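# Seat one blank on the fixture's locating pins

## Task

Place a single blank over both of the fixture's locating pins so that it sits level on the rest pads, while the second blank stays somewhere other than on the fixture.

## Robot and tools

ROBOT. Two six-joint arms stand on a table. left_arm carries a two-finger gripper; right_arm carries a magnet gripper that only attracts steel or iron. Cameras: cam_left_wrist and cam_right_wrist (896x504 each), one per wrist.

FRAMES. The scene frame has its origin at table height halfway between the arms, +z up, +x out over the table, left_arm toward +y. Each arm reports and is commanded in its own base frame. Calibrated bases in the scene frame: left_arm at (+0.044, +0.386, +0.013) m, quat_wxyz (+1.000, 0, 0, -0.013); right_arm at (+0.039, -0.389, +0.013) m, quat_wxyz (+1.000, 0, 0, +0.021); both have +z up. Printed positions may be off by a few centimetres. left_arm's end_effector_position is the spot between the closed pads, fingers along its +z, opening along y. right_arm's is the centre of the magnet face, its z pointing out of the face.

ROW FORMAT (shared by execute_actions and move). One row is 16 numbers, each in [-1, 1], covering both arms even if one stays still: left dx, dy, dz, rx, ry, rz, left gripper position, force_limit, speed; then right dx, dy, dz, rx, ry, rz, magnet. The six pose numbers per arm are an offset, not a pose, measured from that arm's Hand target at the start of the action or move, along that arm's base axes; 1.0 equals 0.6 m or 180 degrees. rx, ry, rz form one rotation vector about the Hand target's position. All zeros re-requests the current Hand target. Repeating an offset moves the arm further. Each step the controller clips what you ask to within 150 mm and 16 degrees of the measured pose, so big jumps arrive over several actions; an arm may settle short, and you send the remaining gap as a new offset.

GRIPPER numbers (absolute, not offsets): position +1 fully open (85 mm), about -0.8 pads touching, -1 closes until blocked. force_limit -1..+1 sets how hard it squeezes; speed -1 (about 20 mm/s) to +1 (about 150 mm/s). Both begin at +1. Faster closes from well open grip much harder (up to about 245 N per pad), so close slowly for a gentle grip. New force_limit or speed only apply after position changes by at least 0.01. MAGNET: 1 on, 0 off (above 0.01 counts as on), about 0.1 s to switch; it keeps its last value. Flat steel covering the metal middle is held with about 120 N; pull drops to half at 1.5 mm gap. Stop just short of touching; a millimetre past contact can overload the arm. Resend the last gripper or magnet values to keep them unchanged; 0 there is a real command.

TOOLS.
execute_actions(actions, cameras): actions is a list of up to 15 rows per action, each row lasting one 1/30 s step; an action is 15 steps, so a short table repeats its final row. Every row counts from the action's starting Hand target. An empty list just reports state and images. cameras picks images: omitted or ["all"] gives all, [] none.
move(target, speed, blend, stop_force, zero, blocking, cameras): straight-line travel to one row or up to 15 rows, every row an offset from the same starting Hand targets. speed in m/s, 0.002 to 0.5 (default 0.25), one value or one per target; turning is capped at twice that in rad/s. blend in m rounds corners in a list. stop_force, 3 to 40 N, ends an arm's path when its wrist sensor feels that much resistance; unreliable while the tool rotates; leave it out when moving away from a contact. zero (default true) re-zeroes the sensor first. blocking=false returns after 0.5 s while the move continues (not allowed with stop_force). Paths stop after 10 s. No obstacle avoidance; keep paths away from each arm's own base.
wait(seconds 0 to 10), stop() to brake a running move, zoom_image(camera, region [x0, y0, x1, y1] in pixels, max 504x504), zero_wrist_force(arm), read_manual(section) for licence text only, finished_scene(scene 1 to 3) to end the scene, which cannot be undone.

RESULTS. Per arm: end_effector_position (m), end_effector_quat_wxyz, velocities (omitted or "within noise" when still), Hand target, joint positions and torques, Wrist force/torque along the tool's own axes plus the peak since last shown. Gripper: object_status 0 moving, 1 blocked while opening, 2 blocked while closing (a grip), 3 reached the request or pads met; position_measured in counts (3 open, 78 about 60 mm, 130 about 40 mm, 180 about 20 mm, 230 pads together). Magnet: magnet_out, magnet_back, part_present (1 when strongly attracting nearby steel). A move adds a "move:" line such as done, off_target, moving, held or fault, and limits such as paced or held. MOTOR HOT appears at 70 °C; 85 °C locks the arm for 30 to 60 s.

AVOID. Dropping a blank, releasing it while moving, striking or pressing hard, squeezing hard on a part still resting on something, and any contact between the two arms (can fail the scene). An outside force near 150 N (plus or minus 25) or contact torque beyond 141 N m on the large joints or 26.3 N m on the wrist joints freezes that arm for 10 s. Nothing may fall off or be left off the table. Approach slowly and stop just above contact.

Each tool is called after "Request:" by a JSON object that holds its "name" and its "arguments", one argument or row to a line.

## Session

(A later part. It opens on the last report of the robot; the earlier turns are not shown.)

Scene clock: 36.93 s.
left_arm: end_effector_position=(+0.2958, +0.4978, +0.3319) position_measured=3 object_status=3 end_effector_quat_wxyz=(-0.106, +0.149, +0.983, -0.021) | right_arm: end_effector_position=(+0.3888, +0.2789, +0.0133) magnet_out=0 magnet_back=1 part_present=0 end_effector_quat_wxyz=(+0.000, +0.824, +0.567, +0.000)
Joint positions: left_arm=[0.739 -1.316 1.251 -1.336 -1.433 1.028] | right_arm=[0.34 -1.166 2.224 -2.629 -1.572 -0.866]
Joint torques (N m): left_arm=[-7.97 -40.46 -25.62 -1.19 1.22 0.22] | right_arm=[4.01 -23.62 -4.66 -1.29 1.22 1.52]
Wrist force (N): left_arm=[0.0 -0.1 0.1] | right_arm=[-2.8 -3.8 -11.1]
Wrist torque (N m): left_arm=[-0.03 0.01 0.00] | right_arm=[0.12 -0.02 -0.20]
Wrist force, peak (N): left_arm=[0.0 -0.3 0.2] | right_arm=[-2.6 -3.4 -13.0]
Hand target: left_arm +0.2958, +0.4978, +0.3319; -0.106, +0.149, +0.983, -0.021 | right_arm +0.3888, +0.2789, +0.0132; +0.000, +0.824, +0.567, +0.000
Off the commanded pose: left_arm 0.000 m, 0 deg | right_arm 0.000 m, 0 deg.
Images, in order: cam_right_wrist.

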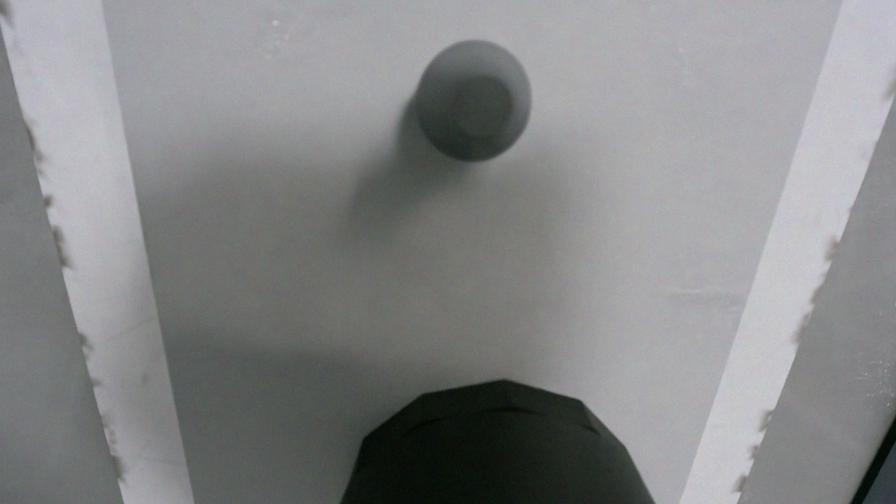

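Request:
{"name": "move", "arguments": {
  "target": [
    [0,0,0,0,0,0,1,1,1,0,0,0.025,0,0,0,0],
    [0,0,0,0,0,0,1,1,1,0,0,0.22,0,0,0,0]
  ],
  "speed": [0.03,0.18],
  "blend": [0.005,0],
  "cameras": ["cam_right_wrist"]
}}

Request:
{"name": "zoom_image", "arguments": {
  "camera": "cam_right_wrist",
  "region": [300, 40, 620, 390]
}}

Scene clock: 38.87 s.
left_arm: end_effector_position=(+0.2958, +0.4978, +0.3319) position_measured=3 object_status=3 end_effector_quat_wxyz=(-0.106, +0.149, +0.983, -0.021) | right_arm: end_effector_position=(+0.3888, +0.2789, +0.1451) magnet_out=0 magnet_back=1 part_present=0 end_effector_quat_wxyz=(+0.000, +0.824, +0.567, +0.000)
Joint positions: left_arm=[0.739 -1.316 1.251 -1.336 -1.433 1.028] | right_arm=[0.34 -1.452 2.114 -2.234 -1.572 -0.866]
Joint torques (N m): left_arm=[-10.02 -41.75 -25.35 -0.98 1.34 0.27] | right_arm=[-9.1 -31.72 -29.96 -0.96 -1.23 -1.98]
Wrist force (N): left_arm=[0.1 0.2 -0.1] | right_arm=[0.0 -1.1 -0.9]
Wrist torque (N m): left_arm=[0.02 -0.01 0.00] | right_arm=[0.01 -0.09 -0.21]
Wrist force, peak (N): left_arm=[-0.1 -0.1 0.3] | right_arm=[-2.5 -3.5 -12.2]
Hand target: left_arm +0.2958, +0.4978, +0.3319; -0.106, +0.149, +0.983, -0.021 | right_arm +0.3888, +0.2789, +0.1452; +0.000, +0.824, +0.567, +0.000
Off the commanded pose: left_arm 0.000 m, 0 deg | right_arm 0.000 m, 0 deg.
move: done
Images, in order: cam_right_wrist.

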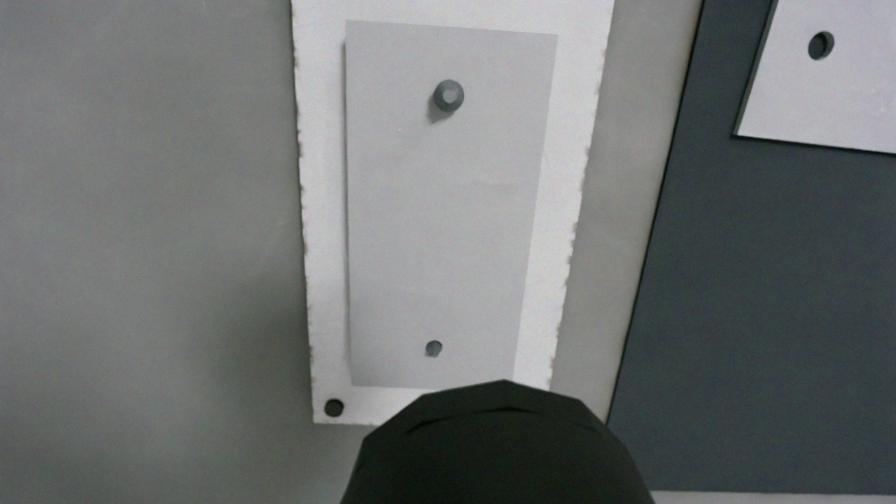

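Scaled by 1.440 from the camera's 896x504 image, which has a finer 1280x720 frame.

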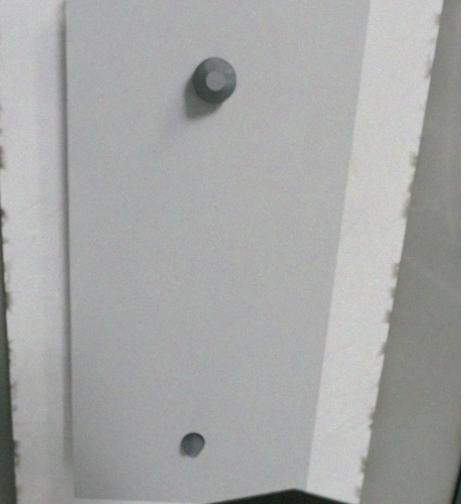

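Request:
{"name": "zoom_image", "arguments": {
  "camera": "cam_right_wrist",
  "region": [400, 310, 470, 380]
}}

Request:
{"name": "zoom_image", "arguments": {
  "camera": "cam_right_wrist",
  "region": [410, 60, 490, 140]
}}

Request:
{"name": "zoom_image", "arguments": {
  "camera": "cam_right_wrist",
  "region": [300, 280, 420, 420]
}}

Request:
{"name": "zoom_image", "arguments": {
  "camera": "cam_right_wrist",
  "region": [310, 0, 450, 120]
}}

Request:
{"name": "zoom_image", "arguments": {
  "camera": "cam_right_wrist",
  "region": [490, 280, 610, 400]
}}

Scaled by 7.200 from the camera's 896x504 image, which has a finer 1280x720 frame.

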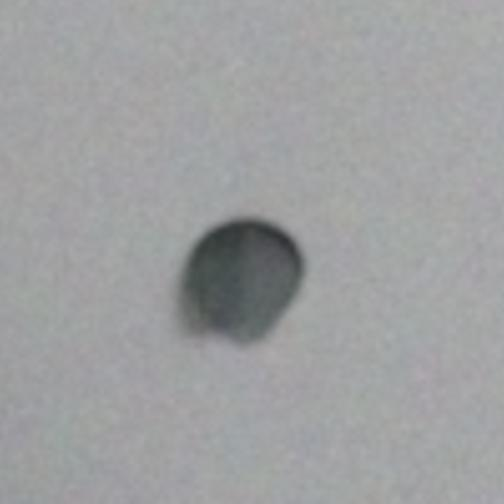

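Scaled by 6.300 from the camera's 896x504 image, which has a finer 1280x720 frame.

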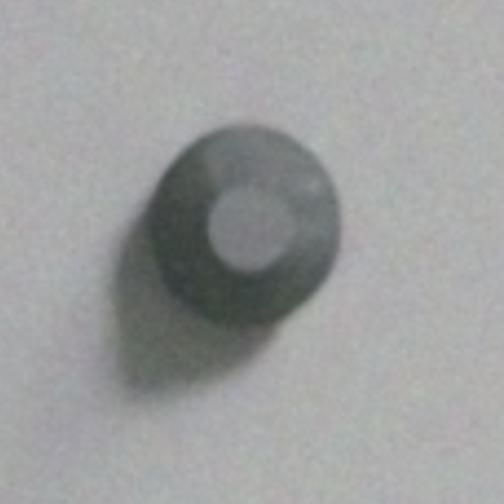

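Scaled by 3.600 from the camera's 896x504 image, which has a finer 1280x720 frame.

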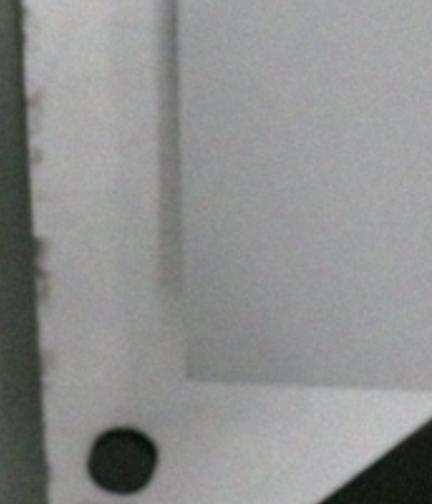

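Scaled by 3.600 from the camera's 896x504 image, which has a finer 1280x720 frame.

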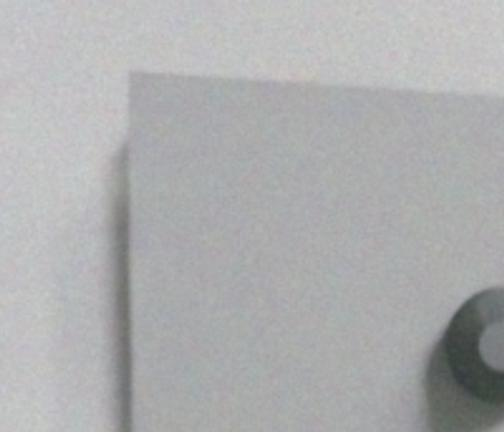

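Scaled by 4.200 from the camera's 896x504 image, which has a finer 1280x720 frame.

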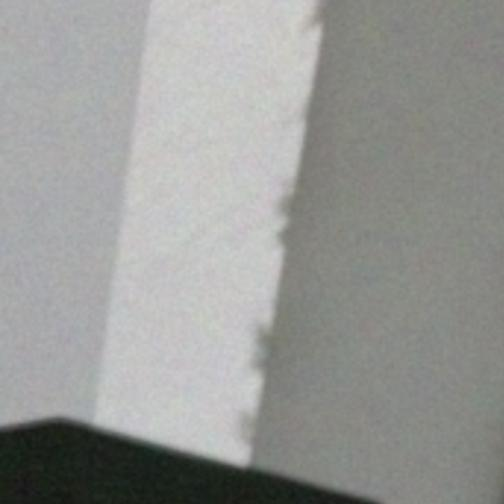

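Request:
{"name": "move", "arguments": {
  "target": [
    [0,0,0,0,0,0,1,1,1,0.18,-0.0688,-0.05,0,0,0,0]
  ],
  "speed": 0.3,
  "cameras": ["cam_right_wrist"]
}}

Request:
{"name": "zoom_image", "arguments": {
  "camera": "cam_right_wrist",
  "region": [400, 50, 490, 140]
}}

Request:
{"name": "zoom_image", "arguments": {
  "camera": "cam_right_wrist",
  "region": [250, 0, 650, 250]
}}

Scene clock: 44.50 s.
left_arm: end_effector_position=(+0.2958, +0.4978, +0.3319) position_measured=3 object_status=3 end_effector_quat_wxyz=(-0.106, +0.149, +0.983, -0.021) | right_arm: end_effector_position=(+0.4966, +0.2376, +0.1153) magnet_out=0 magnet_back=1 part_present=0 end_effector_quat_wxyz=(+0.000, +0.824, +0.567, +0.000)
Joint positions: left_arm=[0.739 -1.316 1.251 -1.336 -1.433 1.028] | right_arm=[0.202 -1.249 1.949 -2.27 -1.572 -1.004]
Joint torques (N m): left_arm=[-8.96 -43.26 -25.41 -1.09 1.47 0.12] | right_arm=[-8.96 -25.47 -29.42 -0.9 1.3 -1.88]
Wrist force (N): left_arm=[-0.1 -0.1 0.1] | right_arm=[-0.5 -0.7 -0.8]
Wrist torque (N m): left_arm=[-0.01 0.01 0.00] | right_arm=[0.05 -0.02 -0.21]
Wrist force, peak (N): left_arm=[-0.1 -0.3 0.2] | right_arm=[0.0 -2.9 -1.2]
Hand target: left_arm +0.2958, +0.4978, +0.3319; -0.106, +0.149, +0.983, -0.021 | right_arm +0.4968, +0.2376, +0.1152; +0.000, +0.824, +0.567, +0.000
Off the commanded pose: left_arm 0.000 m, 0 deg | right_arm 0.000 m, 0 deg.
move: done
Images, in order: cam_right_wrist.

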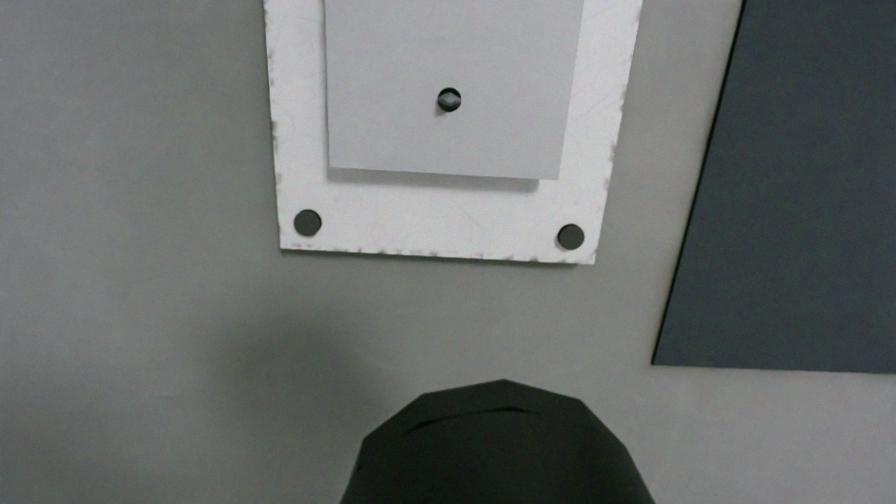

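Scaled by 5.600 from the camera's 896x504 image, which has a finer 1280x720 frame.

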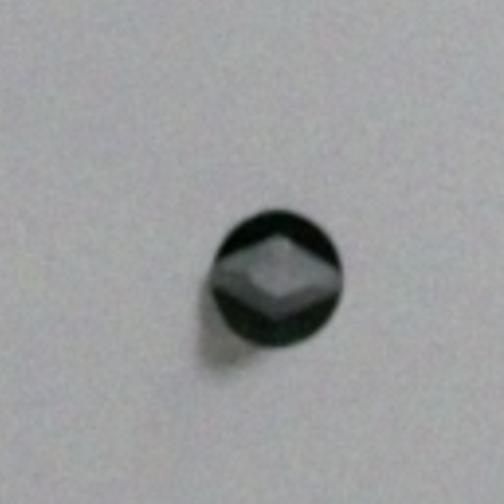

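Scaled by 1.260 from the camera's 896x504 image, which has a finer 1280x720 frame.

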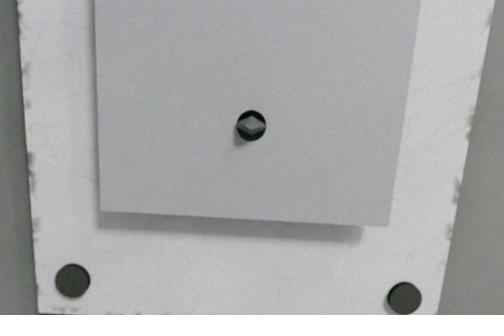

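Request:
{"name": "zoom_image", "arguments": {
  "camera": "cam_right_wrist",
  "region": [300, 120, 400, 200]
}}

Request:
{"name": "zoom_image", "arguments": {
  "camera": "cam_right_wrist",
  "region": [500, 130, 600, 210]
}}

Scaled by 5.040 from the camera's 896x504 image, which has a finer 1280x720 frame.

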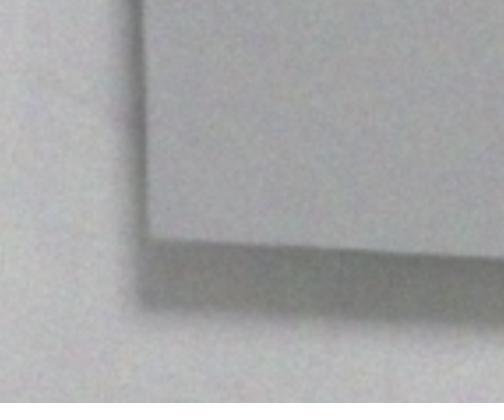

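Scaled by 5.040 from the camera's 896x504 image, which has a finer 1280x720 frame.

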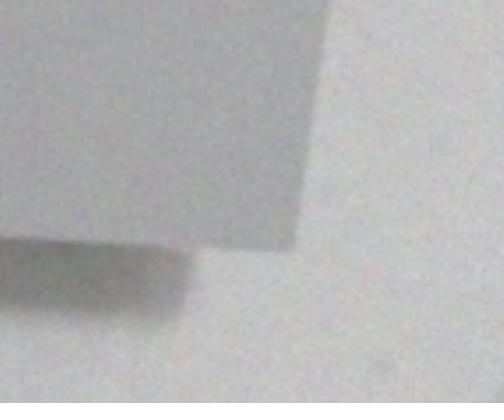

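Request:
{"name": "finished_scene", "arguments": {
  "scene": 3
}}

The scene is finished: the task was done.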